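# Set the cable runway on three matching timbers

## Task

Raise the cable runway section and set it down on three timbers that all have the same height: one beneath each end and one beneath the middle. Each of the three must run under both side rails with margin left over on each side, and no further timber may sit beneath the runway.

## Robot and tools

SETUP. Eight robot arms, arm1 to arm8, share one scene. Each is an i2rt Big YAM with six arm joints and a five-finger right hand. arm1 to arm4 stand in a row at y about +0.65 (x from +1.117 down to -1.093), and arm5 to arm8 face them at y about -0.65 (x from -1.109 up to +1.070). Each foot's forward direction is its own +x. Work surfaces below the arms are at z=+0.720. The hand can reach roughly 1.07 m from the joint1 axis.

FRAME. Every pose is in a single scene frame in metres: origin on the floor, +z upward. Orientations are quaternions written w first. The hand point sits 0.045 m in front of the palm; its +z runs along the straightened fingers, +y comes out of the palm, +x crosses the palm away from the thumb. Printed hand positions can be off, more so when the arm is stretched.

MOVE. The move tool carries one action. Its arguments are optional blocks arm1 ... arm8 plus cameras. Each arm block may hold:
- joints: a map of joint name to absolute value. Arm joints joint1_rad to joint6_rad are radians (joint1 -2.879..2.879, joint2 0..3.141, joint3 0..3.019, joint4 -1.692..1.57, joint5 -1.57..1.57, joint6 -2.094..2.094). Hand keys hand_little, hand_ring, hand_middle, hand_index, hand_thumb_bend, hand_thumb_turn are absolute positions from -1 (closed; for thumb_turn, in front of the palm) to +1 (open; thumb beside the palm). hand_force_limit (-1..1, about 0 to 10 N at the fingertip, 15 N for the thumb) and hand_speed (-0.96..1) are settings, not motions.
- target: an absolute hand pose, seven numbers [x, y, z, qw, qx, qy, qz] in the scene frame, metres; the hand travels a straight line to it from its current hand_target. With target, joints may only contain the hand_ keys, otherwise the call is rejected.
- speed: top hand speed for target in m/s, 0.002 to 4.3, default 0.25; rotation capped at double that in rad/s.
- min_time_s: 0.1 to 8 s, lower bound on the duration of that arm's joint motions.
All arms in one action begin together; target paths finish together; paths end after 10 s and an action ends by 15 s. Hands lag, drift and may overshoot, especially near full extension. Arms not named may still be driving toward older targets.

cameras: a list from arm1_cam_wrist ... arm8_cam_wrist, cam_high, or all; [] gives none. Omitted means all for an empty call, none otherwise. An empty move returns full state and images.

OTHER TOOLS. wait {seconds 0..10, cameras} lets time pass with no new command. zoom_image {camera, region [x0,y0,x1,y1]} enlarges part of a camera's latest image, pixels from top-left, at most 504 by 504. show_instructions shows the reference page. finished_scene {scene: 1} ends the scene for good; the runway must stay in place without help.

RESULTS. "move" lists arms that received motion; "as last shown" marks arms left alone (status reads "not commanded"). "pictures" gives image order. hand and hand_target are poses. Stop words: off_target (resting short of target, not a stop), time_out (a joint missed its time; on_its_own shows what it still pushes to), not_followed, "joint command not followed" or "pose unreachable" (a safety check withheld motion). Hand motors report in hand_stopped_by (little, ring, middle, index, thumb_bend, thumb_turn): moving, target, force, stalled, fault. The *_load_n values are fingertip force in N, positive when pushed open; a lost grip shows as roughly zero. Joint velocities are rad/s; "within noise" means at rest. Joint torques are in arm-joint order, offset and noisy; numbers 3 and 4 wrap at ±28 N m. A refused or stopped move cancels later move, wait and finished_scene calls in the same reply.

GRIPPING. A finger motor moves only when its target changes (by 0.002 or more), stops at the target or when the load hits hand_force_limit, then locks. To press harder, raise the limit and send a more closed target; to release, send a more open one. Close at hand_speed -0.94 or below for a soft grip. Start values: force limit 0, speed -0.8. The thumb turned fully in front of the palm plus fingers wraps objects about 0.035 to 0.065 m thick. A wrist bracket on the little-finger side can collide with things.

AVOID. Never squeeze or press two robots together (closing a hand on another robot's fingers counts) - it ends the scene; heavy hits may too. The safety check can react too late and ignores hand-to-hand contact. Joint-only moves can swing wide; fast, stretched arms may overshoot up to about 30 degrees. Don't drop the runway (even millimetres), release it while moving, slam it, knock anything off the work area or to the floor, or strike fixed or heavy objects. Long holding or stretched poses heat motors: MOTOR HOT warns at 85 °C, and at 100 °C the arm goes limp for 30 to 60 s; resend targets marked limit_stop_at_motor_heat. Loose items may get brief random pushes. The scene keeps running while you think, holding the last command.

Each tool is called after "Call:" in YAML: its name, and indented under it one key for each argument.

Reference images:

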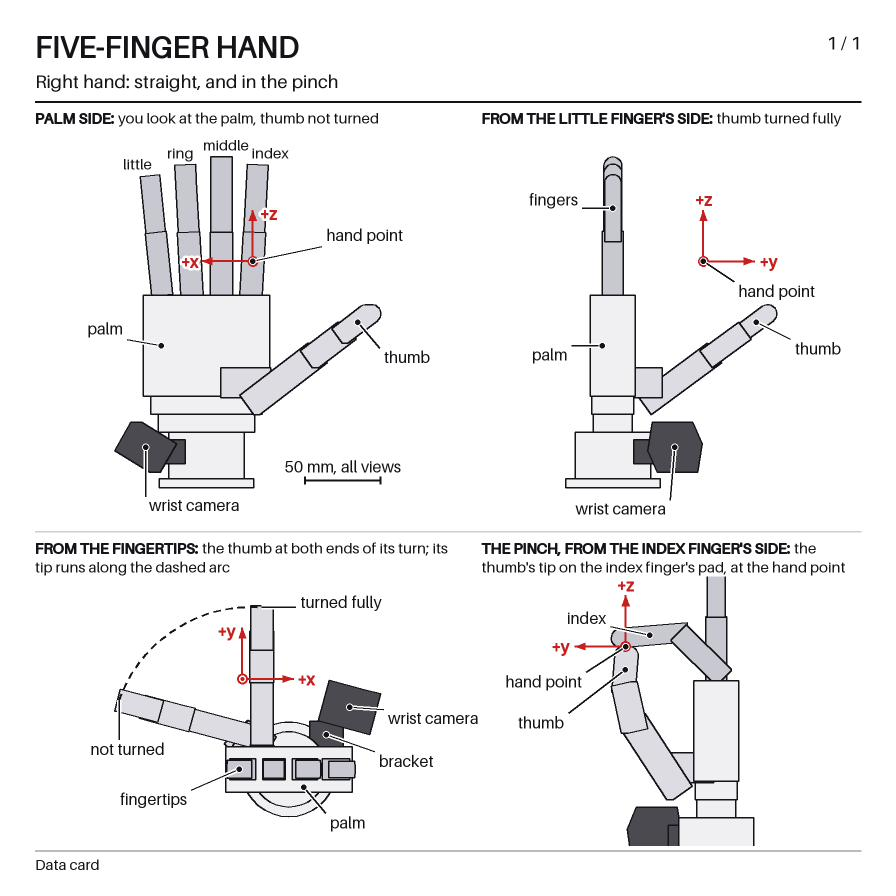

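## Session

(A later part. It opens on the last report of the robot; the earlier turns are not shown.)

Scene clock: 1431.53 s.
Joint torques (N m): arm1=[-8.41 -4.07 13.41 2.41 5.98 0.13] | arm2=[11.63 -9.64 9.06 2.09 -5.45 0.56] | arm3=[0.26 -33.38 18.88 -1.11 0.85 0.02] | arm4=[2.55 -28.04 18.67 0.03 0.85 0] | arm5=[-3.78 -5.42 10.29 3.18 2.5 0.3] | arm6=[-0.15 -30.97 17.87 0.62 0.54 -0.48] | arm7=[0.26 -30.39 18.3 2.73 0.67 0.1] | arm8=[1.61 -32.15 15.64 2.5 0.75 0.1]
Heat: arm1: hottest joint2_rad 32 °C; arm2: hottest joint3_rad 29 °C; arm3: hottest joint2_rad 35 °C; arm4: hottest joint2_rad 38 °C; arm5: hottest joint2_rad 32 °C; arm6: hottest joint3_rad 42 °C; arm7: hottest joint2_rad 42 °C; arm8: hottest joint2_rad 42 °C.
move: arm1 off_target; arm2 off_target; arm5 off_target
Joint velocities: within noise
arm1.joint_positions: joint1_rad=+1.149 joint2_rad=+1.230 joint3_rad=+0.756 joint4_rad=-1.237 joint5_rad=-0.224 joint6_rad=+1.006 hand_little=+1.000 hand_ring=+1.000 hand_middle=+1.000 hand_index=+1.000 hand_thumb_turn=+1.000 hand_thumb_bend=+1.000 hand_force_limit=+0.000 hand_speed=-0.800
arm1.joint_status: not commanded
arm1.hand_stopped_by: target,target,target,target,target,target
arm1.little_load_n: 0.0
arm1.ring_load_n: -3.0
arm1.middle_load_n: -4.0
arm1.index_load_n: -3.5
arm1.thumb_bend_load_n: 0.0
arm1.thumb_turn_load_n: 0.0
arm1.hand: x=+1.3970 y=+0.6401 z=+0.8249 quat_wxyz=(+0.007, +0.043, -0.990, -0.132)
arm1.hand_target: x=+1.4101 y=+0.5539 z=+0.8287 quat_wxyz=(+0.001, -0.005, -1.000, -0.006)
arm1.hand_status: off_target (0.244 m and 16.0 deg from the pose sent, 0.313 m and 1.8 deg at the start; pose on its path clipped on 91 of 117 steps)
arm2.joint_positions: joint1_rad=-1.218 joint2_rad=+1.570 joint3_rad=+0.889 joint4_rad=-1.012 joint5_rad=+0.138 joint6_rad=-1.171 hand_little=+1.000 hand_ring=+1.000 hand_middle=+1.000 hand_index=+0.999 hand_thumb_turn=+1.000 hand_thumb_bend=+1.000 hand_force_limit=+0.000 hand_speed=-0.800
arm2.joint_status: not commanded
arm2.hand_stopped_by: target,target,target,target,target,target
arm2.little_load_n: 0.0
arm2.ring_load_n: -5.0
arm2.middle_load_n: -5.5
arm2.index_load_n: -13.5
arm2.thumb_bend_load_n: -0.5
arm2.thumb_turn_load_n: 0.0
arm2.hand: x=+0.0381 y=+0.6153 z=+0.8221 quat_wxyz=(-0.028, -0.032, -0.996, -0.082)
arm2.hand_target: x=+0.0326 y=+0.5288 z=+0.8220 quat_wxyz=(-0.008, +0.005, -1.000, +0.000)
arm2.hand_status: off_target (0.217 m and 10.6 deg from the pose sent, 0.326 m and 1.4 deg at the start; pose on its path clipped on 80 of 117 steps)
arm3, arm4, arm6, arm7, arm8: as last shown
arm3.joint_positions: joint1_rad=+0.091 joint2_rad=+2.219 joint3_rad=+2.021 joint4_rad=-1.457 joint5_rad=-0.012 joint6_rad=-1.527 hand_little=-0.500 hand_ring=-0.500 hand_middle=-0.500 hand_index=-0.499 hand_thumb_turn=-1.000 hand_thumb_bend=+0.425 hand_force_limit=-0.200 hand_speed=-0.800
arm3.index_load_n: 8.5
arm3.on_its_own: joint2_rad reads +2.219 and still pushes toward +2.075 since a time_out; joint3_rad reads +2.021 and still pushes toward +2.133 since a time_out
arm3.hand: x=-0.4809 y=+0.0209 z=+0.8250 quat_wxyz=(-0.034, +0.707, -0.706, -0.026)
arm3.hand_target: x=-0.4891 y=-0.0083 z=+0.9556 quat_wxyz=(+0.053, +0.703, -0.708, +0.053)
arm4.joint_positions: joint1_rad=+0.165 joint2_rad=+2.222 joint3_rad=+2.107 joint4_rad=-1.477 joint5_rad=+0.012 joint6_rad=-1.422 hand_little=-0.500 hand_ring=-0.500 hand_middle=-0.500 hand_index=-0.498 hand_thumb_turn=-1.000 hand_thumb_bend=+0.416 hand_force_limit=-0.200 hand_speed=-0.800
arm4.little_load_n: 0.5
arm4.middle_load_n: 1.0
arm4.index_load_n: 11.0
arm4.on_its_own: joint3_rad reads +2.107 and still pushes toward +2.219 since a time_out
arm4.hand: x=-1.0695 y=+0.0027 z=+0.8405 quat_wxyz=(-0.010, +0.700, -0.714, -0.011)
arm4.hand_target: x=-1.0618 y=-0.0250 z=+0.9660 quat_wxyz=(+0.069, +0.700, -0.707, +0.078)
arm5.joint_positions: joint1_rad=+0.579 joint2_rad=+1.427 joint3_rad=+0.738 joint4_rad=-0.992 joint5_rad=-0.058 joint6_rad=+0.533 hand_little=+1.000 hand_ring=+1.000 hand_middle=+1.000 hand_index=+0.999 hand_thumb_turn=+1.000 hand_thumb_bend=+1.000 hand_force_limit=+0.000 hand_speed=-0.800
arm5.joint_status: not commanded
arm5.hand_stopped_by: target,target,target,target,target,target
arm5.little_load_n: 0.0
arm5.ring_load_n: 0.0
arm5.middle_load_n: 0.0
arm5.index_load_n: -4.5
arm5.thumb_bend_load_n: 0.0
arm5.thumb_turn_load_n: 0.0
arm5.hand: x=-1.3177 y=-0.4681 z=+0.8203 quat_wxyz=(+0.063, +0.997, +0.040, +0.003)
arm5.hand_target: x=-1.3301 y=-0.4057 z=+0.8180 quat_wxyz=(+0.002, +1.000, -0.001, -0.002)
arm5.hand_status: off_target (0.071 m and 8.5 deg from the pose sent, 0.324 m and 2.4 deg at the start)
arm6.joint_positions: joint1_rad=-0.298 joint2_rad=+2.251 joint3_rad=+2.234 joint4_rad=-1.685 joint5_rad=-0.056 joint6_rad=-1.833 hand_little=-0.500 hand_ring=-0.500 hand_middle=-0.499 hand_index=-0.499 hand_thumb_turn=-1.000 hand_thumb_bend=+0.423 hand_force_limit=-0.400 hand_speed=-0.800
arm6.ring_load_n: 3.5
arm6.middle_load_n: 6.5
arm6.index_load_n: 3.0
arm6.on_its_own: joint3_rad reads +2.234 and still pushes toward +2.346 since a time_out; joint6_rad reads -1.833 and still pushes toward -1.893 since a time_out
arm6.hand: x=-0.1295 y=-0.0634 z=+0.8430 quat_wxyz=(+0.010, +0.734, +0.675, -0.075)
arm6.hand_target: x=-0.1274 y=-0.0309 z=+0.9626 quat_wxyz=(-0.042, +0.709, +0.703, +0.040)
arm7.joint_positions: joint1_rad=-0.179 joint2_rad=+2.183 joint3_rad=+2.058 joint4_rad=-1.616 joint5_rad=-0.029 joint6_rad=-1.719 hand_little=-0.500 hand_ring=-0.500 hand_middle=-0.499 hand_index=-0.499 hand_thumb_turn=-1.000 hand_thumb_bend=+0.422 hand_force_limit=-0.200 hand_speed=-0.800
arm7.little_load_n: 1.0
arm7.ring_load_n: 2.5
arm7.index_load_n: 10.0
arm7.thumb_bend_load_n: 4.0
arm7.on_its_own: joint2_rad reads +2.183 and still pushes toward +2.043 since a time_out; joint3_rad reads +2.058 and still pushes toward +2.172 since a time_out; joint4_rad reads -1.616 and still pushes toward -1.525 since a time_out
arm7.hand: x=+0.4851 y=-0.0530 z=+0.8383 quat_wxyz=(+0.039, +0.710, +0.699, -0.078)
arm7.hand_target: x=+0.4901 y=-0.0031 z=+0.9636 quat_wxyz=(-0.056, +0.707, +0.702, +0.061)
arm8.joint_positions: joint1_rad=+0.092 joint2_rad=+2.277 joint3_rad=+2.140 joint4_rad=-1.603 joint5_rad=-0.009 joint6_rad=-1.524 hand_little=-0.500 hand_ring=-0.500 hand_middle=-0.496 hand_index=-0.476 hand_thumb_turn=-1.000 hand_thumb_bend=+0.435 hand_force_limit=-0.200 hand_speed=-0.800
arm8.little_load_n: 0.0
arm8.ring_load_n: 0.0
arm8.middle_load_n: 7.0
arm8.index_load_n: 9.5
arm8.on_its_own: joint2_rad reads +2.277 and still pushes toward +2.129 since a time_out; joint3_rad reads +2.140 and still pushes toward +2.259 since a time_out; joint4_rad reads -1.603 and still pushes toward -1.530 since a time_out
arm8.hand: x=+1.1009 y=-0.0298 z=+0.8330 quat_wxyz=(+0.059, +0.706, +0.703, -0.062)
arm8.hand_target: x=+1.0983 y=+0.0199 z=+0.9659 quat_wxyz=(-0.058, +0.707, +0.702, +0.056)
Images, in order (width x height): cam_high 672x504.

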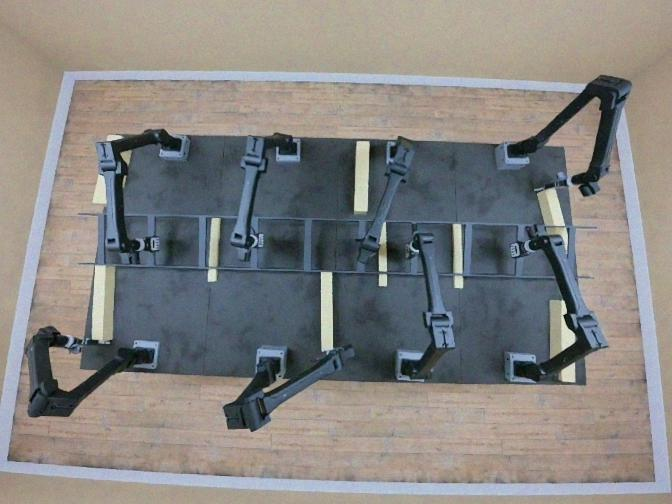

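Call:
move:
  arm1: {"target": [1.439, 0.69, 0.81, 0, 0, 1, 0], "speed": 0.15}
  arm2: {"target": [0.012, 0.67, 0.81, 0, 0, 1, 0], "speed": 0.15}
  arm5: {"target": [-1.333, -0.49, 0.81, 0, 1, 0, 0], "speed": 0.15}

Call:
move:
  arm8: {"joints": {"joint2_rad": 2.17, "joint3_rad": 2.47, "joint4_rad": -1.60}, "min_time_s": 4}
  arm7: {"joints": {"joint2_rad": 2.085, "joint3_rad": 2.39, "joint4_rad": -1.60}, "min_time_s": 4}
  arm6: {"joints": {"joint2_rad": 2.155, "joint3_rad": 2.53, "joint4_rad": -1.68}, "min_time_s": 4}
  arm3: {"joints": {"joint2_rad": 2.10, "joint3_rad": 2.34, "joint4_rad": -1.56}, "min_time_s": 4}
  arm4: {"joints": {"joint2_rad": 2.115, "joint3_rad": 2.39, "joint4_rad": -1.54}, "min_time_s": 4}
  cameras: ["arm1_cam_wrist", "cam_high"]

Scene clock: 1470.93 s.
Joint torques (N m): arm1=[1.44 -3.78 7.09 1.11 0.08 0.19] | arm2=[-1.32 -8.64 5.85 0.59 -0.04 -0.2] | arm3=[0.32 -32.91 18.85 -0.76 0.87 0.04] | arm4=[3.19 -27.4 18.73 -0.28 0.76 -0.04] | arm5=[1.08 -9.29 4.51 0.62 0.2 0.12] | arm6=[-0.26 -31.33 17.84 0.21 0.66 -0.24] | arm7=[0.26 -30.8 18.43 0.81 0.91 0.14] | arm8=[1.67 -32.32 15.87 -0.32 0.76 0.18]
Heat: arm1: hottest joint5_rad 60 °C; arm2: hottest joint5_rad 69 °C; arm3: hottest joint3_rad 39 °C; arm4: hottest joint2_rad 40 °C; arm5: hottest joint3_rad 36 °C; arm6: hottest joint3_rad 49 °C; arm7: hottest joint2_rad 45 °C; arm8: hottest joint2_rad 44 °C.
move: arm1 done; arm2 done; arm5 done
Joint velocities: within noise
arm1.joint_positions: joint1_rad=+1.508 joint2_rad=+1.195 joint3_rad=+0.754 joint4_rad=-1.143 joint5_rad=+0.005 joint6_rad=+1.454 hand_little=+1.000 hand_ring=+1.000 hand_middle=+1.000 hand_index=+1.000 hand_thumb_turn=+1.000 hand_thumb_bend=+1.000 hand_force_limit=+0.000 hand_speed=-0.800
arm1.joint_status: not commanded
arm1.hand_stopped_by: target,target,target,target,target,target
arm1.little_load_n: 0.0
arm1.ring_load_n: 0.0
arm1.middle_load_n: 0.0
arm1.index_load_n: 0.0
arm1.thumb_bend_load_n: 0.0
arm1.thumb_turn_load_n: 0.0
arm1.hand: x=+1.4332 y=+0.6879 z=+0.8097 quat_wxyz=(+0.009, +0.007, -1.000, +0.000)
arm1.hand_target: x=+1.4383 y=+0.6890 z=+0.8093 quat_wxyz=(+0.002, +0.001, -1.000, +0.003)
arm1.hand_status: done (0.006 m and 1.3 deg from the pose sent, 0.067 m and 16.0 deg at the start)
arm2.joint_positions: joint1_rad=-1.432 joint2_rad=+1.528 joint3_rad=+0.854 joint4_rad=-0.914 joint5_rad=+0.003 joint6_rad=-1.448 hand_little=+1.000 hand_ring=+1.000 hand_middle=+1.000 hand_index=+1.000 hand_thumb_turn=+1.000 hand_thumb_bend=+1.000 hand_force_limit=+0.000 hand_speed=-0.800
arm2.joint_status: not commanded
arm2.hand_stopped_by: target,target,target,target,target,target
arm2.little_load_n: 0.0
arm2.ring_load_n: 0.0
arm2.middle_load_n: 0.0
arm2.index_load_n: 0.0
arm2.thumb_bend_load_n: 0.0
arm2.thumb_turn_load_n: 0.0
arm2.hand: x=+0.0139 y=+0.6654 z=+0.8112 quat_wxyz=(-0.004, -0.004, -1.000, +0.001)
arm2.hand_target: x=+0.0129 y=+0.6680 z=+0.8093 quat_wxyz=(-0.001, -0.004, -1.000, +0.004)
arm2.hand_status: done (0.005 m and 0.7 deg from the pose sent, 0.062 m and 10.6 deg at the start)
arm3, arm4, arm6, arm7, arm8: as last shown
arm3.joint_positions: joint1_rad=+0.091 joint2_rad=+2.219 joint3_rad=+2.021 joint4_rad=-1.469 joint5_rad=-0.013 joint6_rad=-1.527 hand_little=-0.500 hand_ring=-0.500 hand_middle=-0.500 hand_index=-0.499 hand_thumb_turn=-1.000 hand_thumb_bend=+0.425 hand_force_limit=-0.200 hand_speed=-0.800
arm3.little_load_n: 0.5
arm3.index_load_n: 9.5
arm3.on_its_own: joint2_rad reads +2.219 and still pushes toward +2.075 since a time_out; joint3_rad reads +2.021 and still pushes toward +2.133 since a time_out
arm3.hand: x=-0.4807 y=+0.0242 z=+0.8256 quat_wxyz=(-0.038, +0.707, -0.706, -0.030)
arm3.hand_target: x=-0.4889 y=-0.0080 z=+0.9556 quat_wxyz=(+0.052, +0.703, -0.708, +0.053)
arm4.joint_positions: joint1_rad=+0.165 joint2_rad=+2.222 joint3_rad=+2.107 joint4_rad=-1.461 joint5_rad=+0.015 joint6_rad=-1.429 hand_little=-0.500 hand_ring=-0.500 hand_middle=-0.500 hand_index=-0.498 hand_thumb_turn=-1.000 hand_thumb_bend=+0.416 hand_force_limit=-0.200 hand_speed=-0.800
arm4.little_load_n: 0.0
arm4.index_load_n: 11.5
arm4.thumb_turn_load_n: 0.5
arm4.on_its_own: joint3_rad reads +2.107 and still pushes toward +2.219 since a time_out
arm4.hand: x=-1.0698 y=-0.0019 z=+0.8400 quat_wxyz=(-0.004, +0.702, -0.712, -0.006)
arm4.hand_target: x=-1.0617 y=-0.0275 z=+0.9662 quat_wxyz=(+0.071, +0.702, -0.704, +0.081)
arm5.joint_positions: joint1_rad=+0.682 joint2_rad=+1.336 joint3_rad=+0.642 joint4_rad=-0.898 joint5_rad=+0.005 joint6_rad=+0.724 hand_little=+1.000 hand_ring=+1.000 hand_middle=+1.000 hand_index=+1.000 hand_thumb_turn=+1.000 hand_thumb_bend=+1.000 hand_force_limit=+0.000 hand_speed=-0.800
arm5.joint_status: not commanded
arm5.hand_stopped_by: target,target,target,target,target,target
arm5.little_load_n: 0.0
arm5.ring_load_n: 0.0
arm5.middle_load_n: 0.0
arm5.index_load_n: 0.0
arm5.thumb_bend_load_n: 0.0
arm5.thumb_turn_load_n: 0.0
arm5.hand: x=-1.3289 y=-0.4880 z=+0.8095 quat_wxyz=(+0.007, +1.000, -0.002, +0.007)
arm5.hand_target: x=-1.3328 y=-0.4891 z=+0.8094 quat_wxyz=(-0.002, +1.000, +0.000, +0.001)
arm5.hand_status: done (0.005 m and 1.2 deg from the pose sent, 0.029 m and 8.5 deg at the start)
arm6.joint_positions: joint1_rad=-0.297 joint2_rad=+2.256 joint3_rad=+2.234 joint4_rad=-1.668 joint5_rad=-0.060 joint6_rad=-1.859 hand_little=-0.500 hand_ring=-0.500 hand_middle=-0.499 hand_index=-0.499 hand_thumb_turn=-1.000 hand_thumb_bend=+0.423 hand_force_limit=-0.400 hand_speed=-0.800
arm6.ring_load_n: 1.0
arm6.middle_load_n: 7.0
arm6.index_load_n: 6.0
arm6.thumb_bend_load_n: 3.5
arm6.on_its_own: joint3_rad reads +2.234 and still pushes toward +2.346 since a time_out
arm6.hand: x=-0.1286 y=-0.0572 z=+0.8384 quat_wxyz=(+0.005, +0.725, +0.686, -0.070)
arm6.hand_target: x=-0.1268 y=-0.0291 z=+0.9629 quat_wxyz=(-0.043, +0.708, +0.703, +0.043)
arm7.joint_positions: joint1_rad=-0.179 joint2_rad=+2.187 joint3_rad=+2.058 joint4_rad=-1.561 joint5_rad=-0.035 joint6_rad=-1.730 hand_little=-0.500 hand_ring=-0.500 hand_middle=-0.499 hand_index=-0.499 hand_thumb_turn=-1.000 hand_thumb_bend=+0.422 hand_force_limit=-0.200 hand_speed=-0.800
arm7.ring_load_n: 3.0
arm7.middle_load_n: 9.0
arm7.index_load_n: 11.0
arm7.thumb_bend_load_n: 4.5
arm7.on_its_own: joint2_rad reads +2.187 and still pushes toward +2.043 since a time_out; joint3_rad reads +2.058 and still pushes toward +2.172 since a time_out
arm7.hand: x=+0.4866 y=-0.0381 z=+0.8324 quat_wxyz=(+0.021, +0.707, +0.704, -0.059)
arm7.hand_target: x=+0.4904 y=-0.0023 z=+0.9636 quat_wxyz=(-0.056, +0.705, +0.705, +0.062)
arm8.joint_positions: joint1_rad=+0.091 joint2_rad=+2.277 joint3_rad=+2.139 joint4_rad=-1.520 joint5_rad=-0.009 joint6_rad=-1.541 hand_little=-0.500 hand_ring=-0.500 hand_middle=-0.496 hand_index=-0.476 hand_thumb_turn=-1.000 hand_thumb_bend=+0.435 hand_force_limit=-0.200 hand_speed=-0.800
arm8.ring_load_n: 2.5
arm8.index_load_n: 4.0
arm8.on_its_own: joint2_rad reads +2.277 and still pushes toward +2.129 since a time_out; joint3_rad reads +2.139 and still pushes toward +2.259 since a time_out
arm8.hand: x=+1.1009 y=-0.0073 z=+0.8270 quat_wxyz=(+0.028, +0.702, +0.711, -0.035)
arm8.hand_target: x=+1.0986 y=+0.0227 z=+0.9661 quat_wxyz=(-0.060, +0.704, +0.705, +0.059)
pictures: none

Scene clock: 1478.23 s.
Joint torques (N m): arm1=[1.2 -3.66 7.08 1.14 0.19 0.25] | arm2=[-1.61 -9.17 5.81 0.55 -0.08 -0.19] | arm3=[0.26 -32.44 19.18 0.32 0.97 -0.08] | arm4=[2.43 -27.75 19.08 -0.21 0.75 0.16] | arm5=[1.14 -9.41 4.51 0.64 0.2 0.09] | arm6=[-0.32 -30.92 18.18 0.08 0.67 -0.32] | arm7=[0.32 -30.74 18.66 0.7 0.97 0.4] | arm8=[1.85 -32.73 15.66 -2.03 0.55 0.41]
Heat: arm1: hottest joint5_rad 53 °C; arm2: hottest joint5_rad 61 °C; arm3: hottest joint3_rad 43 °C; arm4: hottest joint3_rad 43 °C; arm5: hottest joint3_rad 35 °C; arm6: hottest joint3_rad 51 °C; arm7: hottest joint2_rad 44 °C; arm8: hottest joint2_rad 45 °C.
move: arm3 time_out; arm4 time_out; arm6 time_out; arm7 time_out; arm8 time_out
Joint velocities: within noise
arm1, arm2, arm5: as last shown
arm1.joint_positions: joint1_rad=+1.513 joint2_rad=+1.195 joint3_rad=+0.754 joint4_rad=-1.143 joint5_rad=-0.002 joint6_rad=+1.455 hand_little=+1.000 hand_ring=+1.000 hand_middle=+1.000 hand_index=+1.000 hand_thumb_turn=+1.000 hand_thumb_bend=+1.000 hand_force_limit=+0.000 hand_speed=-0.800
arm1.index_load_n: -0.5
arm1.hand: x=+1.4333 y=+0.6906 z=+0.8101 quat_wxyz=(+0.009, +0.008, -1.000, -0.003)
arm1.hand_target: x=+1.4384 y=+0.6895 z=+0.8095 quat_wxyz=(+0.001, +0.000, -1.000, +0.001)
arm3.joint_positions: joint1_rad=+0.091 joint2_rad=+2.233 joint3_rad=+2.140 joint4_rad=-1.583 joint5_rad=-0.015 joint6_rad=-1.515 hand_little=-0.500 hand_ring=-0.500 hand_middle=-0.500 hand_index=-0.498 hand_thumb_turn=-1.000 hand_thumb_bend=+0.425 hand_force_limit=-0.200 hand_speed=-0.800
arm3.joint_status: joint3_rad time_out (moved +0.119 of +0.319); the others done
arm3.hand_stopped_by: target,target,target,target,force,target
arm3.little_load_n: 0.0
arm3.ring_load_n: 0.0
arm3.middle_load_n: 1.0
arm3.index_load_n: 13.5
arm3.thumb_bend_load_n: 6.0
arm3.thumb_turn_load_n: 0.0
arm3.on_its_own: joint3_rad reads +2.140 and still pushes toward +2.252 since a time_out
arm3.hand: x=-0.4798 y=+0.0177 z=+0.8618 quat_wxyz=(-0.042, +0.702, -0.710, -0.033)
arm3.hand_target: x=-0.4890 y=-0.0138 z=+0.9854 quat_wxyz=(+0.055, +0.702, -0.707, +0.056)
arm3.hand_status: not commanded
arm4.joint_positions: joint1_rad=+0.165 joint2_rad=+2.249 joint3_rad=+2.228 joint4_rad=-1.521 joint5_rad=+0.013 joint6_rad=-1.443 hand_little=-0.500 hand_ring=-0.500 hand_middle=-0.500 hand_index=-0.499 hand_thumb_turn=-1.000 hand_thumb_bend=+0.416 hand_force_limit=-0.200 hand_speed=-0.800
arm4.joint_status: joint3_rad time_out (moved +0.121 of +0.283); the others done
arm4.hand_stopped_by: target,target,target,target,force,target
arm4.little_load_n: 0.0
arm4.ring_load_n: 1.0
arm4.middle_load_n: 3.0
arm4.index_load_n: 6.0
arm4.thumb_bend_load_n: 6.5
arm4.thumb_turn_load_n: 0.0
arm4.on_its_own: joint3_rad reads +2.228 and still pushes toward +2.341 since a time_out
arm4.hand: x=-1.0679 y=-0.0213 z=+0.8665 quat_wxyz=(+0.006, +0.707, -0.707, +0.008)
arm4.hand_target: x=-1.0608 y=-0.0371 z=+0.9971 quat_wxyz=(+0.081, +0.700, -0.703, +0.094)
arm4.hand_status: not commanded
arm6.joint_positions: joint1_rad=-0.296 joint2_rad=+2.273 joint3_rad=+2.351 joint4_rad=-1.686 joint5_rad=-0.060 joint6_rad=-1.851 hand_little=-0.500 hand_ring=-0.500 hand_middle=-0.499 hand_index=-0.499 hand_thumb_turn=-1.000 hand_thumb_bend=+0.423 hand_force_limit=-0.400 hand_speed=-0.800
arm6.joint_status: joint3_rad time_out (moved +0.118 of +0.296); the others done
arm6.hand_stopped_by: target,target,target,target,force,target
arm6.little_load_n: 0.5
arm6.ring_load_n: 1.0
arm6.middle_load_n: 5.5
arm6.index_load_n: 9.5
arm6.thumb_bend_load_n: 4.0
arm6.thumb_turn_load_n: 0.0
arm6.on_its_own: joint3_rad reads +2.351 and still pushes toward +2.464 since a time_out; joint6_rad reads -1.851 and still pushes toward -1.893 since a time_out
arm6.hand: x=-0.1207 y=-0.0333 z=+0.8686 quat_wxyz=(-0.013, +0.728, +0.685, -0.034)
arm6.hand_target: x=-0.1216 y=-0.0134 z=+0.9910 quat_wxyz=(-0.058, +0.706, +0.702, +0.072)
arm6.hand_status: not commanded
arm7.joint_positions: joint1_rad=-0.179 joint2_rad=+2.220 joint3_rad=+2.216 joint4_rad=-1.624 joint5_rad=-0.036 joint6_rad=-1.756 hand_little=-0.500 hand_ring=-0.500 hand_middle=-0.499 hand_index=-0.498 hand_thumb_turn=-1.000 hand_thumb_bend=+0.422 hand_force_limit=-0.200 hand_speed=-0.800
arm7.joint_status: joint3_rad time_out (moved +0.158 of +0.332); the others done
arm7.hand_stopped_by: target,target,target,target,force,target
arm7.little_load_n: 0.0
arm7.ring_load_n: 2.0
arm7.middle_load_n: 10.0
arm7.index_load_n: 13.5
arm7.thumb_bend_load_n: 4.0
arm7.thumb_turn_load_n: 0.0
arm7.on_its_own: joint3_rad reads +2.216 and still pushes toward +2.328 since a time_out
arm7.hand: x=+0.4916 y=-0.0083 z=+0.8676 quat_wxyz=(+0.001, +0.698, +0.715, -0.035)
arm7.hand_target: x=+0.4930 y=+0.0144 z=+0.9979 quat_wxyz=(-0.070, +0.703, +0.703, +0.080)
arm7.hand_status: not commanded
arm8.joint_positions: joint1_rad=+0.089 joint2_rad=+2.315 joint3_rad=+2.334 joint4_rad=-1.540 joint5_rad=-0.004 joint6_rad=-1.564 hand_little=-0.500 hand_ring=-0.499 hand_middle=-0.496 hand_index=-0.477 hand_thumb_turn=-1.000 hand_thumb_bend=+0.435 hand_force_limit=-0.200 hand_speed=-0.800
arm8.joint_status: joint2_rad time_out (moved +0.038 of -0.107); joint3_rad time_out (moved +0.196 of +0.331); joint4_rad time_out (moved -0.020 of -0.080)
arm8.hand_stopped_by: target,target,force,force,force,target
arm8.little_load_n: 4.5
arm8.ring_load_n: 5.5
arm8.middle_load_n: 4.5
arm8.index_load_n: 0.0
arm8.thumb_bend_load_n: 7.0
arm8.thumb_turn_load_n: 0.0
arm8.on_its_own: joint2_rad reads +2.315 and still pushes toward +2.170 since a time_out; joint3_rad reads +2.334 and still pushes toward +2.447 since a time_out; joint4_rad reads -1.540 and still pushes toward -1.600 since a time_out; joint6_rad reads -1.564 and still pushes toward -1.524 since a time_out
arm8.hand: x=+1.1022 y=+0.0436 z=+0.8711 quat_wxyz=(-0.020, +0.695, +0.718, +0.014)
arm8.hand_target: x=+1.0975 y=+0.0436 z=+1.0118 quat_wxyz=(-0.089, +0.701, +0.702, +0.085)
arm8.hand_status: not commanded
Images, in order (width x height): arm1_cam_wrist 672x504, cam_high 672x504.

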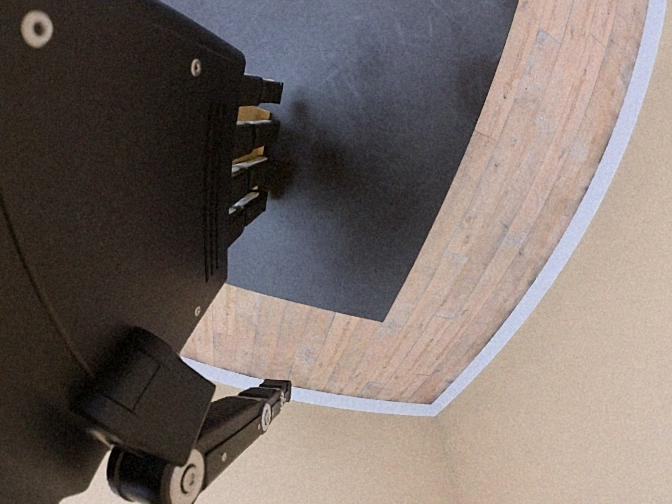

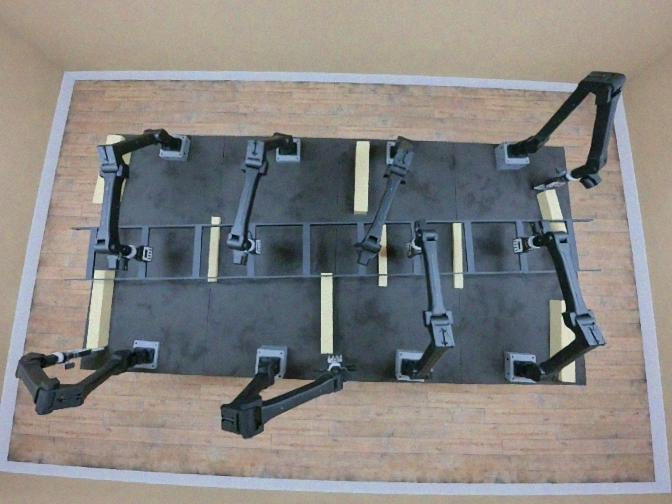

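Call:
move:
  arm1: {"target": [1.436, 0.42, 0.812, 0, 0, 1, 0], "speed": 0.15}
  arm2: {"target": [0.012, 0.42, 0.812, 0, 0, 1, 0], "speed": 0.15}
  arm5: {"target": [-1.333, -0.37, 0.812, 0, 1, 0, 0], "speed": 0.15}
  cameras: ["cam_high"]

Scene clock: 1530.10 s.
Joint torques (N m): arm1=[-1.44 -5.71 12.64 1.35 0.69 -0.17] | arm2=[1.67 -9.41 9.7 0.35 -0.55 0.2] | arm3=[0.09 -32.44 19 0.35 0.99 -0.08] | arm4=[2.43 -28.51 18.81 -0.09 0.82 0.13] | arm5=[-2.43 -9.41 10.66 1.26 0.94 0.08] | arm6=[-0.38 -31.03 18.04 0.08 0.68 -0.32] | arm7=[0.32 -30.74 18.5 0.7 0.97 0.4] | arm8=[1.85 -32.79 15.62 -2.02 0.55 0.41]
Heat: arm1: hottest joint2_rad 32 °C; arm2: hottest joint5_rad 35 °C; arm3: hottest joint3_rad 47 °C; arm4: hottest joint3_rad 51 °C; arm5: hottest joint2_rad 32 °C; arm6: hottest joint3_rad 54 °C; arm7: hottest joint3_rad 46 °C; arm8: hottest joint3_rad 49 °C.
move: arm1 off_target; arm2 off_target; arm5 off_target
Joint velocities: within noise
arm1.joint_positions: joint1_rad=+0.834 joint2_rad=+1.494 joint3_rad=+1.000 joint4_rad=-1.143 joint5_rad=-0.020 joint6_rad=+0.805 hand_little=+1.000 hand_ring=+1.000 hand_middle=+1.000 hand_index=+1.000 hand_thumb_turn=+1.000 hand_thumb_bend=+1.000 hand_force_limit=+0.000 hand_speed=-0.800
arm1.joint_status: not commanded
arm1.hand_stopped_by: target,target,target,target,target,target
arm1.little_load_n: 0.0
arm1.ring_load_n: -1.0
arm1.middle_load_n: 0.0
arm1.index_load_n: 0.0
arm1.thumb_bend_load_n: -0.5
arm1.thumb_turn_load_n: 0.0
arm1.hand: x=+1.4214 y=+0.4545 z=+0.8010 quat_wxyz=(+0.018, -0.006, -0.999, -0.031)
arm1.hand_target: x=+1.4356 y=+0.4213 z=+0.8132 quat_wxyz=(-0.001, -0.005, -1.000, +0.000)
arm1.hand_status: off_target (0.039 m and 4.2 deg from the pose sent, 0.271 m and 1.4 deg at the start)
arm2.joint_positions: joint1_rad=-0.913 joint2_rad=+1.714 joint3_rad=+1.091 joint4_rad=-0.981 joint5_rad=+0.024 joint6_rad=-0.945 hand_little=+1.000 hand_ring=+1.000 hand_middle=+1.000 hand_index=+1.000 hand_thumb_turn=+1.000 hand_thumb_bend=+1.000 hand_force_limit=+0.000 hand_speed=-0.800
arm2.joint_status: not commanded
arm2.hand_stopped_by: target,target,target,target,target,target
arm2.little_load_n: 0.0
arm2.ring_load_n: 0.0
arm2.middle_load_n: 0.0
arm2.index_load_n: -4.0
arm2.thumb_bend_load_n: 0.0
arm2.thumb_turn_load_n: 0.0
arm2.hand: x=+0.0166 y=+0.4481 z=+0.8142 quat_wxyz=(-0.002, +0.004, -1.000, -0.016)
arm2.hand_target: x=+0.0118 y=+0.4224 z=+0.8127 quat_wxyz=(+0.001, +0.004, -1.000, -0.003)
arm2.hand_status: off_target (0.029 m and 1.9 deg from the pose sent, 0.245 m and 0.7 deg at the start)
arm3, arm4, arm6, arm7, arm8: as last shown
arm3.index_load_n: 14.0
arm3.on_its_own: joint3_rad reads +2.140 and still pushes toward +2.252 since a time_out
arm4.ring_load_n: 0.5
arm4.index_load_n: 6.5
arm4.on_its_own: joint3_rad reads +2.228 and still pushes toward +2.341 since a time_out
arm5.joint_positions: joint1_rad=+0.520 joint2_rad=+1.530 joint3_rad=+0.806 joint4_rad=-0.952 joint5_rad=-0.018 joint6_rad=+0.515 hand_little=+1.000 hand_ring=+1.000 hand_middle=+1.000 hand_index=+1.000 hand_thumb_turn=+1.000 hand_thumb_bend=+1.000 hand_force_limit=+0.000 hand_speed=-0.800
arm5.joint_status: not commanded
arm5.hand_stopped_by: target,target,target,target,target,target
arm5.little_load_n: 0.0
arm5.ring_load_n: 0.0
arm5.middle_load_n: -3.5
arm5.index_load_n: -1.0
arm5.thumb_bend_load_n: 0.0
arm5.thumb_turn_load_n: 0.0
arm5.hand: x=-1.3161 y=-0.4259 z=+0.8039 quat_wxyz=(+0.051, +0.998, +0.021, +0.017)
arm5.hand_target: x=-1.3311 y=-0.3734 z=+0.8159 quat_wxyz=(+0.001, +1.000, +0.000, -0.001)
arm5.hand_status: off_target (0.059 m and 6.6 deg from the pose sent, 0.118 m and 1.2 deg at the start)
arm6.little_load_n: 0.0
arm6.middle_load_n: 6.0
arm6.on_its_own: joint3_rad reads +2.351 and still pushes toward +2.464 since a time_out; joint6_rad reads -1.851 and still pushes toward -1.893 since a time_out
arm7.ring_load_n: 2.5
arm7.index_load_n: 14.0
arm7.on_its_own: joint3_rad reads +2.216 and still pushes toward +2.328 since a time_out
arm8.little_load_n: 5.0
arm8.middle_load_n: 4.0
arm8.thumb_bend_load_n: 6.5
arm8.on_its_own: joint2_rad reads +2.315 and still pushes toward +2.170 since a time_out; joint3_rad reads +2.334 and still pushes toward +2.447 since a time_out; joint4_rad reads -1.540 and still pushes toward -1.600 since a time_out; joint6_rad reads -1.564 and still pushes toward -1.524 since a time_out
Images, in order (width x height): cam_high 672x504.

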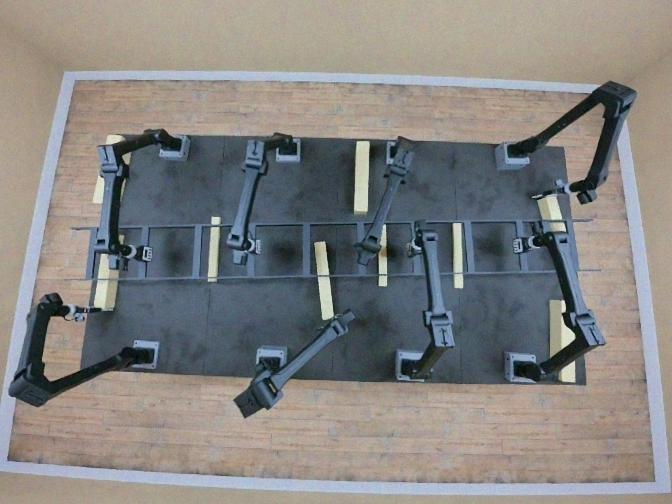

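Call:
move:
  arm1: {"target": [1.444, 0.282, 0.814, 0, 0, 1, 0], "speed": 0.15}
  arm2: {"target": [0.010, 0.282, 0.812, 0, 0, 1, 0], "speed": 0.15}
  arm5: {"target": [-1.340, -0.28, 0.814, 0, 1, 0, 0], "speed": 0.15}
  cameras: ["cam_high"]

Scene clock: 1536.23 s.
Joint torques (N m): arm1=[-1.26 -9 13.37 1.02 0.63 -0.21] | arm2=[1.9 -12.86 10.4 0.31 -0.89 0.23] | arm3=[0.15 -32.56 18.99 0.31 0.98 -0.06] | arm4=[2.43 -28.57 18.78 -0.39 0.81 0.13] | arm5=[-2.08 -12.4 10.95 1.24 0.74 0.06] | arm6=[-0.38 -31.15 18.03 0.1 0.68 -0.32] | arm7=[0.26 -30.68 18.51 0.72 0.97 0.4] | arm8=[1.85 -32.79 15.62 -2.02 0.55 0.41]
Heat: arm1: hottest joint2_rad 32 °C; arm2: hottest joint5_rad 34 °C; arm3: hottest joint3_rad 47 °C; arm4: hottest joint3_rad 52 °C; arm5: hottest joint3_rad 33 °C; arm6: hottest joint3_rad 54 °C; arm7: hottest joint3_rad 46 °C; arm8: hottest joint3_rad 49 °C.
move: arm1 off_target; arm2 off_target; arm5 off_target
Joint velocities: within noise
arm1.joint_positions: joint1_rad=+0.659 joint2_rad=+1.763 joint3_rad=+1.348 joint4_rad=-1.212 joint5_rad=-0.018 joint6_rad=+0.625 hand_little=+1.000 hand_ring=+1.000 hand_middle=+1.000 hand_index=+1.000 hand_thumb_turn=+1.000 hand_thumb_bend=+1.000 hand_force_limit=+0.000 hand_speed=-0.800
arm1.joint_status: not commanded
arm1.hand_stopped_by: target,target,target,target,target,target
arm1.little_load_n: -0.5
arm1.ring_load_n: -1.5
arm1.middle_load_n: 0.0
arm1.index_load_n: 0.0
arm1.thumb_bend_load_n: 0.0
arm1.thumb_turn_load_n: 0.0
arm1.hand: x=+1.4379 y=+0.3166 z=+0.8034 quat_wxyz=(+0.011, -0.004, -0.999, -0.030)
arm1.hand_target: x=+1.4432 y=+0.2834 z=+0.8148 quat_wxyz=(-0.001, +0.000, -1.000, +0.001)
arm1.hand_status: off_target (0.037 m and 3.6 deg from the pose sent, 0.174 m and 4.2 deg at the start)
arm2.joint_positions: joint1_rad=-0.722 joint2_rad=+1.927 joint3_rad=+1.413 joint4_rad=-1.089 joint5_rad=+0.024 joint6_rad=-0.743 hand_little=+1.000 hand_ring=+1.000 hand_middle=+1.000 hand_index=+1.000 hand_thumb_turn=+1.000 hand_thumb_bend=+1.000 hand_force_limit=+0.000 hand_speed=-0.800
arm2.joint_status: not commanded
arm2.hand_stopped_by: target,target,target,target,target,target
arm2.little_load_n: 0.0
arm2.ring_load_n: 0.0
arm2.middle_load_n: 0.0
arm2.index_load_n: -3.5
arm2.thumb_bend_load_n: -0.5
arm2.thumb_turn_load_n: 0.0
arm2.hand: x=+0.0070 y=+0.3126 z=+0.8163 quat_wxyz=(+0.002, -0.002, -1.000, -0.016)
arm2.hand_target: x=+0.0106 y=+0.2831 z=+0.8125 quat_wxyz=(+0.001, +0.000, -1.000, +0.000)
arm2.hand_status: off_target (0.031 m and 1.9 deg from the pose sent, 0.166 m and 1.9 deg at the start)
arm3, arm4, arm6, arm7, arm8: as last shown
arm3.on_its_own: joint3_rad reads +2.140 and still pushes toward +2.252 since a time_out
arm4.ring_load_n: 1.0
arm4.index_load_n: 6.0
arm4.on_its_own: joint3_rad reads +2.228 and still pushes toward +2.341 since a time_out
arm5.joint_positions: joint1_rad=+0.432 joint2_rad=+1.714 joint3_rad=+1.053 joint4_rad=-1.011 joint5_rad=-0.011 joint6_rad=+0.434 hand_little=+1.000 hand_ring=+1.000 hand_middle=+1.000 hand_index=+1.000 hand_thumb_turn=+1.000 hand_thumb_bend=+1.000 hand_force_limit=+0.000 hand_speed=-0.800
arm5.joint_status: not commanded
arm5.hand_stopped_by: target,target,target,target,target,target
arm5.little_load_n: 0.0
arm5.ring_load_n: 0.0
arm5.middle_load_n: -3.5
arm5.index_load_n: -1.0
arm5.thumb_bend_load_n: 0.0
arm5.thumb_turn_load_n: 0.0
arm5.hand: x=-1.3283 y=-0.3345 z=+0.8061 quat_wxyz=(+0.049, +0.999, +0.017, +0.015)
arm5.hand_target: x=-1.3379 y=-0.2829 z=+0.8171 quat_wxyz=(+0.000, +1.000, +0.000, +0.000)
arm5.hand_status: off_target (0.056 m and 6.2 deg from the pose sent, 0.148 m and 6.6 deg at the start)
arm6.on_its_own: joint3_rad reads +2.351 and still pushes toward +2.464 since a time_out; joint6_rad reads -1.851 and still pushes toward -1.893 since a time_out
arm7.index_load_n: 13.5
arm7.on_its_own: joint3_rad reads +2.216 and still pushes toward +2.328 since a time_out
arm8.middle_load_n: 4.5
arm8.on_its_own: joint2_rad reads +2.315 and still pushes toward +2.170 since a time_out; joint3_rad reads +2.334 and still pushes toward +2.447 since a time_out; joint4_rad reads -1.540 and still pushes toward -1.600 since a time_out; joint6_rad reads -1.564 and still pushes toward -1.524 since a time_out
Images, in order (width x height): cam_high 672x504.

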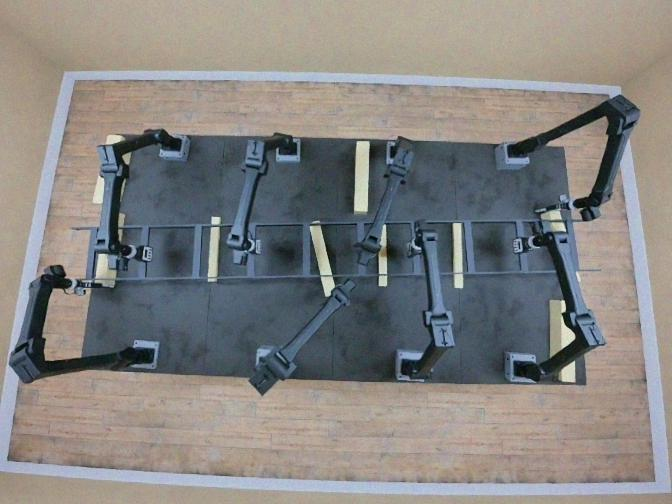

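Call:
zoom_image:
  camera: "cam_high"
  region: [40, 190, 340, 320]

Call:
zoom_image:
  camera: "cam_high"
  region: [330, 170, 630, 320]

Scaled by 1.680.

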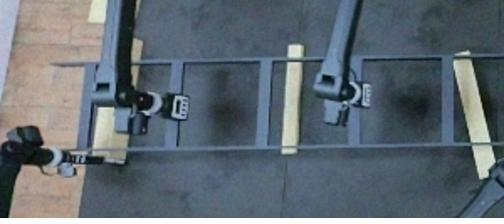

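Scaled by 1.680.

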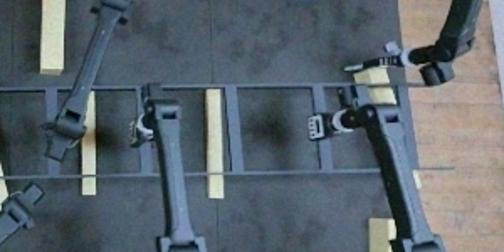

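Call:
zoom_image:
  camera: "cam_high"
  region: [290, 200, 400, 300]

Call:
zoom_image:
  camera: "cam_high"
  region: [60, 200, 170, 300]

Call:
zoom_image:
  camera: "cam_high"
  region: [510, 190, 620, 290]

Scaled by 4.582.

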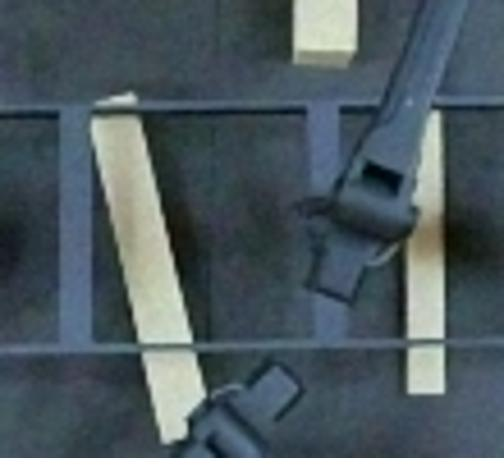

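Scaled by 4.582.

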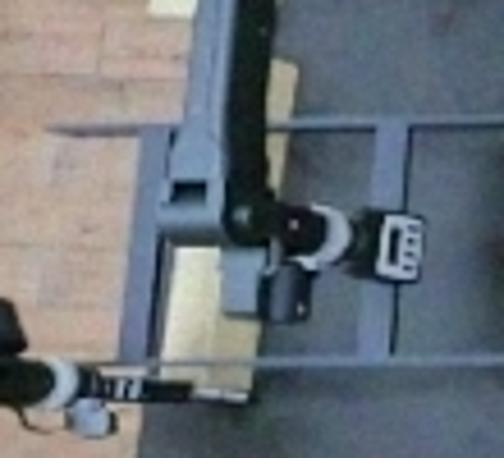

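Scaled by 4.582.

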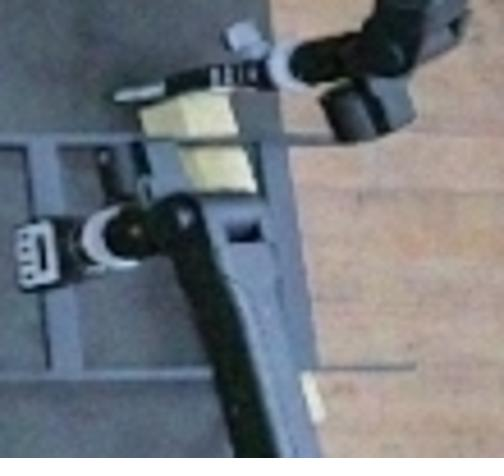

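Call:
move:
  arm5: {"target": [-1.24, -0.42, 0.83, 0, 0.7071, -0.7071, 0], "speed": 0.4, "joints": {"hand_thumb_turn": -1, "hand_speed": 0.2}}
  arm1: {"target": [1.450, 0.262, 0.814, 0, 0, 1, 0], "speed": 0.1}
  arm2: {"target": [0.010, 0.258, 0.812, 0, 0, 1, 0], "speed": 0.1}
  cameras: ["cam_high", "arm5_cam_wrist"]

Scene clock: 1655.47 s.
Joint torques (N m): arm1=[-1.73 -9.11 14.27 1.43 0.67 -0.14] | arm2=[2.49 -13.68 10.54 0.57 -0.95 0.22] | arm3=[0.44 -32.44 18.97 0.39 1.05 -0.07] | arm4=[3.08 -27.81 18.93 -0.44 0.85 0.13] | arm5=[0.91 -5.3 5.18 -0.73 0.18 0.14] | arm6=[-0.21 -30.97 18.03 0.1 0.68 -0.32] | arm7=[0.32 -30.74 18.5 0.8 0.97 0.4] | arm8=[1.79 -32.79 15.6 -1.81 0.55 0.41]
Heat: arm1: hottest joint3_rad 35 °C; arm2: hottest joint3_rad 35 °C; arm3: hottest joint3_rad 49 °C; arm4: hottest joint3_rad 55 °C; arm5: hottest joint3_rad 40 °C; arm6: hottest joint3_rad 56 °C; arm7: hottest joint3_rad 49 °C; arm8: hottest joint3_rad 52 °C.
move: arm1 off_target; arm2 off_target; arm5 done
Joint velocities: within noise
arm1.joint_positions: joint1_rad=+0.655 joint2_rad=+1.803 joint3_rad=+1.403 joint4_rad=-1.251 joint5_rad=-0.017 joint6_rad=+0.608 hand_little=+1.000 hand_ring=+1.000 hand_middle=+1.000 hand_index=+1.000 hand_thumb_turn=+1.000 hand_thumb_bend=+1.000 hand_force_limit=+0.000 hand_speed=-0.800
arm1.joint_status: not commanded
arm1.hand_stopped_by: target,target,target,target,target,target
arm1.little_load_n: 0.0
arm1.ring_load_n: -1.5
arm1.middle_load_n: -1.0
arm1.index_load_n: 0.0
arm1.thumb_bend_load_n: 0.0
arm1.thumb_turn_load_n: 0.0
arm1.hand: x=+1.4412 y=+0.3070 z=+0.8042 quat_wxyz=(+0.018, +0.002, -0.999, -0.039)
arm1.hand_target: x=+1.4478 y=+0.2643 z=+0.8154 quat_wxyz=(+0.001, -0.001, -1.000, +0.001)
arm1.hand_status: off_target (0.047 m and 4.9 deg from the pose sent, 0.057 m and 3.6 deg at the start)
arm2.joint_positions: joint1_rad=-0.702 joint2_rad=+1.967 joint3_rad=+1.478 joint4_rad=-1.119 joint5_rad=+0.024 joint6_rad=-0.718 hand_little=+1.000 hand_ring=+1.000 hand_middle=+1.000 hand_index=+1.000 hand_thumb_turn=+1.000 hand_thumb_bend=+1.000 hand_force_limit=+0.000 hand_speed=-0.800
arm2.joint_status: not commanded
arm2.hand_stopped_by: target,target,target,target,target,target
arm2.little_load_n: 0.0
arm2.ring_load_n: 0.0
arm2.middle_load_n: 0.0
arm2.index_load_n: -4.0
arm2.thumb_bend_load_n: 0.0
arm2.thumb_turn_load_n: 0.0
arm2.hand: x=+0.0044 y=+0.2930 z=+0.8170 quat_wxyz=(+0.001, -0.004, -1.000, -0.019)
arm2.hand_target: x=+0.0111 y=+0.2595 z=+0.8128 quat_wxyz=(+0.000, +0.001, -1.000, +0.000)
arm2.hand_status: off_target (0.036 m and 2.2 deg from the pose sent, 0.055 m and 1.9 deg at the start)
arm3, arm4, arm6, arm7, arm8: as last shown
arm3.joint_positions: joint1_rad=+0.091 joint2_rad=+2.233 joint3_rad=+2.140 joint4_rad=-1.583 joint5_rad=-0.016 joint6_rad=-1.515 hand_little=-0.500 hand_ring=-0.500 hand_middle=-0.500 hand_index=-0.498 hand_thumb_turn=-1.000 hand_thumb_bend=+0.425 hand_force_limit=-0.200 hand_speed=-0.800
arm3.on_its_own: joint3_rad reads +2.140 and still pushes toward +2.252 since a time_out
arm3.hand: x=-0.4795 y=+0.0178 z=+0.8617 quat_wxyz=(-0.042, +0.702, -0.710, -0.032)
arm3.hand_target: x=-0.4890 y=-0.0137 z=+0.9855 quat_wxyz=(+0.055, +0.702, -0.707, +0.056)
arm4.joint_positions: joint1_rad=+0.165 joint2_rad=+2.249 joint3_rad=+2.228 joint4_rad=-1.524 joint5_rad=+0.012 joint6_rad=-1.443 hand_little=-0.500 hand_ring=-0.500 hand_middle=-0.500 hand_index=-0.499 hand_thumb_turn=-1.000 hand_thumb_bend=+0.416 hand_force_limit=-0.200 hand_speed=-0.800
arm4.index_load_n: 7.0
arm4.on_its_own: joint3_rad reads +2.228 and still pushes toward +2.341 since a time_out
arm4.hand: x=-1.0677 y=-0.0205 z=+0.8665 quat_wxyz=(+0.004, +0.707, -0.707, +0.007)
arm4.hand_target: x=-1.0608 y=-0.0363 z=+0.9970 quat_wxyz=(+0.080, +0.701, -0.703, +0.092)
arm5.joint_positions: joint1_rad=+0.306 joint2_rad=+1.023 joint3_rad=+0.481 joint4_rad=-1.010 joint5_rad=+0.008 joint6_rad=+1.914 hand_little=+1.000 hand_ring=+1.000 hand_middle=+1.000 hand_index=+1.000 hand_thumb_turn=-1.000 hand_thumb_bend=+1.000 hand_force_limit=+0.000 hand_speed=+0.200
arm5.joint_status: all done
arm5.hand_stopped_by: target,target,target,target,target,target
arm5.little_load_n: 0.0
arm5.ring_load_n: 0.0
arm5.middle_load_n: 0.0
arm5.index_load_n: 0.0
arm5.thumb_bend_load_n: 0.0
arm5.thumb_turn_load_n: 0.0
arm5.hand: x=-1.2400 y=-0.4112 z=+0.8313 quat_wxyz=(-0.005, +0.707, -0.707, -0.008)
arm5.hand_target: x=-1.2394 y=-0.4191 z=+0.8289 quat_wxyz=(-0.004, +0.707, -0.707, +0.000)
arm5.hand_status: done (0.009 m and 1.1 deg from the pose sent, 0.125 m and 92.1 deg at the start)
arm6.joint_positions: joint1_rad=-0.297 joint2_rad=+2.274 joint3_rad=+2.351 joint4_rad=-1.686 joint5_rad=-0.060 joint6_rad=-1.851 hand_little=-0.500 hand_ring=-0.500 hand_middle=-0.499 hand_index=-0.499 hand_thumb_turn=-1.000 hand_thumb_bend=+0.423 hand_force_limit=-0.400 hand_speed=-0.800
arm6.middle_load_n: 6.5
arm6.on_its_own: joint3_rad reads +2.351 and still pushes toward +2.464 since a time_out; joint6_rad reads -1.851 and still pushes toward -1.893 since a time_out
arm6.hand: x=-0.1205 y=-0.0334 z=+0.8683 quat_wxyz=(-0.013, +0.728, +0.685, -0.034)
arm6.hand_target: x=-0.1216 y=-0.0133 z=+0.9909 quat_wxyz=(-0.058, +0.706, +0.702, +0.072)
arm7.joint_positions: joint1_rad=-0.179 joint2_rad=+2.220 joint3_rad=+2.216 joint4_rad=-1.626 joint5_rad=-0.036 joint6_rad=-1.756 hand_little=-0.500 hand_ring=-0.500 hand_middle=-0.499 hand_index=-0.498 hand_thumb_turn=-1.000 hand_thumb_bend=+0.422 hand_force_limit=-0.200 hand_speed=-0.800
arm7.ring_load_n: 2.0
arm7.middle_load_n: 10.5
arm7.index_load_n: 14.0
arm7.on_its_own: joint3_rad reads +2.216 and still pushes toward +2.328 since a time_out
arm7.hand: x=+0.4916 y=-0.0087 z=+0.8674 quat_wxyz=(+0.002, +0.698, +0.715, -0.036)
arm7.hand_target: x=+0.4930 y=+0.0146 z=+0.9980 quat_wxyz=(-0.070, +0.703, +0.703, +0.081)
arm8.joint_positions: joint1_rad=+0.088 joint2_rad=+2.315 joint3_rad=+2.334 joint4_rad=-1.544 joint5_rad=-0.004 joint6_rad=-1.564 hand_little=-0.500 hand_ring=-0.499 hand_middle=-0.496 hand_index=-0.477 hand_thumb_turn=-1.000 hand_thumb_bend=+0.435 hand_force_limit=-0.200 hand_speed=-0.800
arm8.little_load_n: 4.0
arm8.ring_load_n: 6.0
arm8.middle_load_n: 5.0
arm8.thumb_bend_load_n: 7.0
arm8.on_its_own: joint2_rad reads +2.315 and still pushes toward +2.170 since a time_out; joint3_rad reads +2.334 and still pushes toward +2.447 since a time_out; joint4_rad reads -1.544 and still pushes toward -1.600 since a time_out; joint6_rad reads -1.564 and still pushes toward -1.524 since a time_out
arm8.hand: x=+1.1025 y=+0.0424 z=+0.8709 quat_wxyz=(-0.019, +0.695, +0.718, +0.013)
arm8.hand_target: x=+1.0977 y=+0.0438 z=+1.0117 quat_wxyz=(-0.089, +0.702, +0.702, +0.085)
pictures: arm5_cam_wrist, cam_high
Images, in order (width x height): arm5_cam_wrist 672x504, cam_high 672x504.

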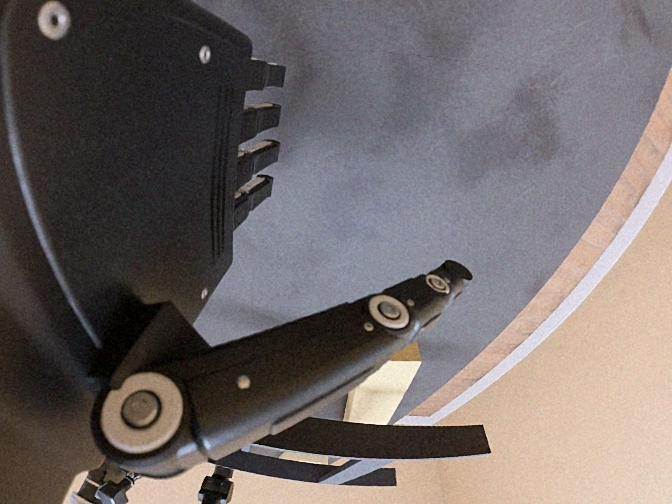

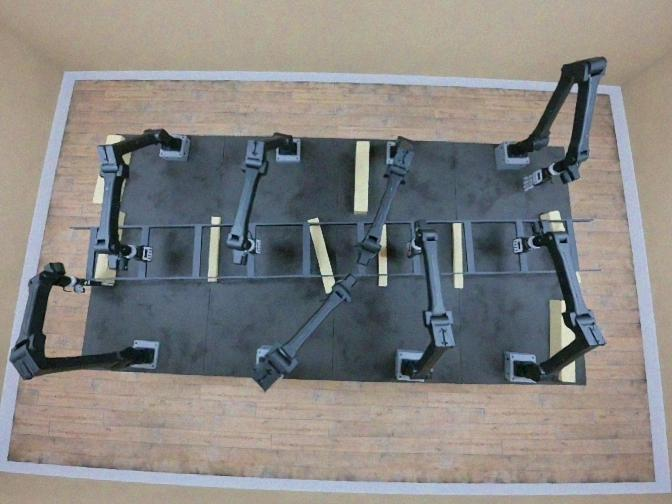

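Call:
zoom_image:
  camera: "cam_high"
  region: [510, 150, 620, 290]

Scaled by 3.600.

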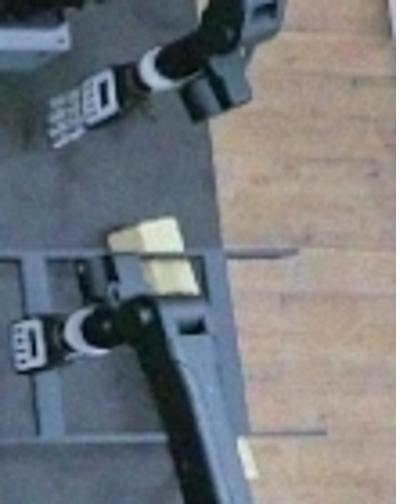

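Call:
move:
  arm5: {"target": [-1.265, -0.225, 0.818, 0, 0.7071, -0.7071, 0], "speed": 0.3}
  cameras: ["cam_high", "arm5_cam_wrist"]

Scene clock: 1669.20 s.
Joint torques (N m): arm1=[-2.08 -9.29 14.35 1.36 0.68 -0.15] | arm2=[2.49 -13.63 10.67 0.36 -0.94 0.19] | arm3=[0.15 -32.56 19 0.32 1.05 -0.08] | arm4=[2.84 -27.99 18.8 -0.25 0.84 0.15] | arm5=[-0.91 -11.52 8.14 0.17 -0.13 -0.07] | arm6=[-0.32 -31.03 18.07 0.09 0.69 -0.33] | arm7=[0.26 -30.8 18.51 0.8 0.97 0.4] | arm8=[1.79 -32.73 15.61 -1.84 0.55 0.41]
Heat: arm1: hottest joint3_rad 36 °C; arm2: hottest joint3_rad 34 °C; arm3: hottest joint3_rad 49 °C; arm4: hottest joint3_rad 56 °C; arm5: hottest joint3_rad 38 °C; arm6: hottest joint3_rad 56 °C; arm7: hottest joint3_rad 49 °C; arm8: hottest joint3_rad 52 °C.
move: arm5 off_target
Joint velocities: within noise
arm1, arm2, arm3, arm4, arm6, arm7, arm8: as last shown
arm3.middle_load_n: 1.5
arm3.on_its_own: joint3_rad reads +2.140 and still pushes toward +2.252 since a time_out
arm4.index_load_n: 6.5
arm4.on_its_own: joint3_rad reads +2.228 and still pushes toward +2.341 since a time_out
arm5.joint_positions: joint1_rad=+0.219 joint2_rad=+1.573 joint3_rad=+0.895 joint4_rad=-0.939 joint5_rad=+0.008 joint6_rad=+1.836 hand_little=+1.000 hand_ring=+1.000 hand_middle=+1.000 hand_index=+1.000 hand_thumb_turn=-1.000 hand_thumb_bend=+1.000 hand_force_limit=+0.000 hand_speed=+0.200
arm5.joint_status: not commanded
arm5.hand_stopped_by: target,target,target,target,target,target
arm5.little_load_n: 0.0
arm5.ring_load_n: 0.0
arm5.middle_load_n: 0.0
arm5.index_load_n: 0.0
arm5.thumb_bend_load_n: 0.0
arm5.thumb_turn_load_n: 0.0
arm5.hand: x=-1.2625 y=-0.2499 z=+0.8057 quat_wxyz=(+0.010, +0.704, -0.710, +0.021)
arm5.hand_target: x=-1.2644 y=-0.2256 z=+0.8187 quat_wxyz=(+0.000, +0.704, -0.710, +0.000)
arm5.hand_status: off_target (0.028 m and 2.7 deg from the pose sent, 0.188 m and 1.1 deg at the start)
arm6.middle_load_n: 6.0
arm6.on_its_own: joint3_rad reads +2.351 and still pushes toward +2.464 since a time_out; joint6_rad reads -1.851 and still pushes toward -1.893 since a time_out
arm7.ring_load_n: 2.5
arm7.middle_load_n: 10.0
arm7.on_its_own: joint3_rad reads +2.216 and still pushes toward +2.328 since a time_out
arm8.little_load_n: 4.5
arm8.ring_load_n: 5.5
arm8.thumb_bend_load_n: 6.5
arm8.on_its_own: joint2_rad reads +2.315 and still pushes toward +2.170 since a time_out; joint3_rad reads +2.334 and still pushes toward +2.447 since a time_out; joint4_rad reads -1.544 and still pushes toward -1.600 since a time_out; joint6_rad reads -1.564 and still pushes toward -1.524 since a time_out
pictures: arm5_cam_wrist, cam_high
Images, in order (width x height): arm5_cam_wrist 672x504, cam_high 672x504.

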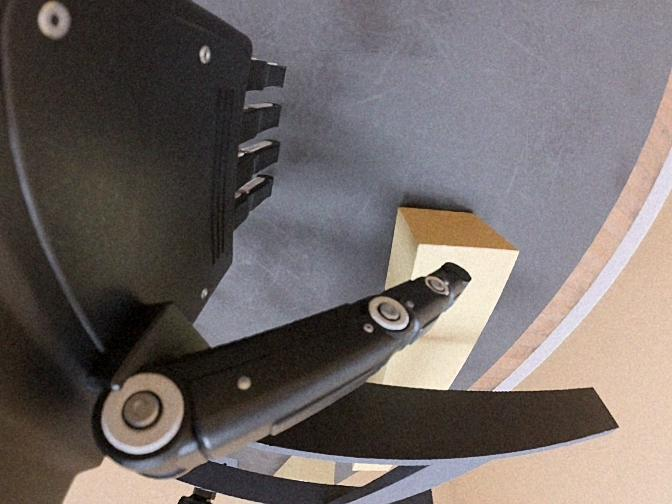

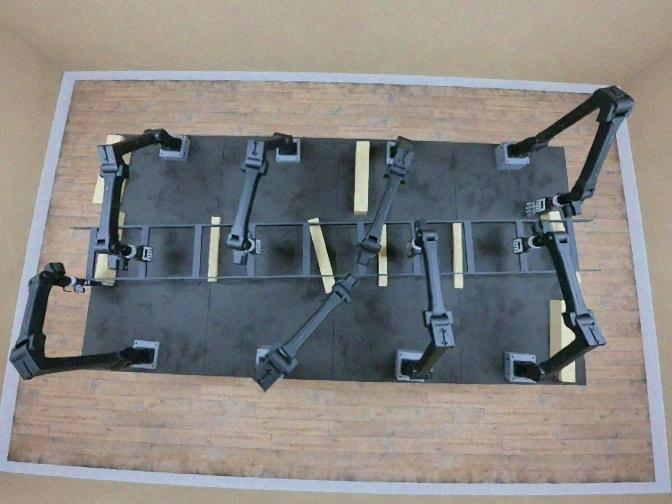

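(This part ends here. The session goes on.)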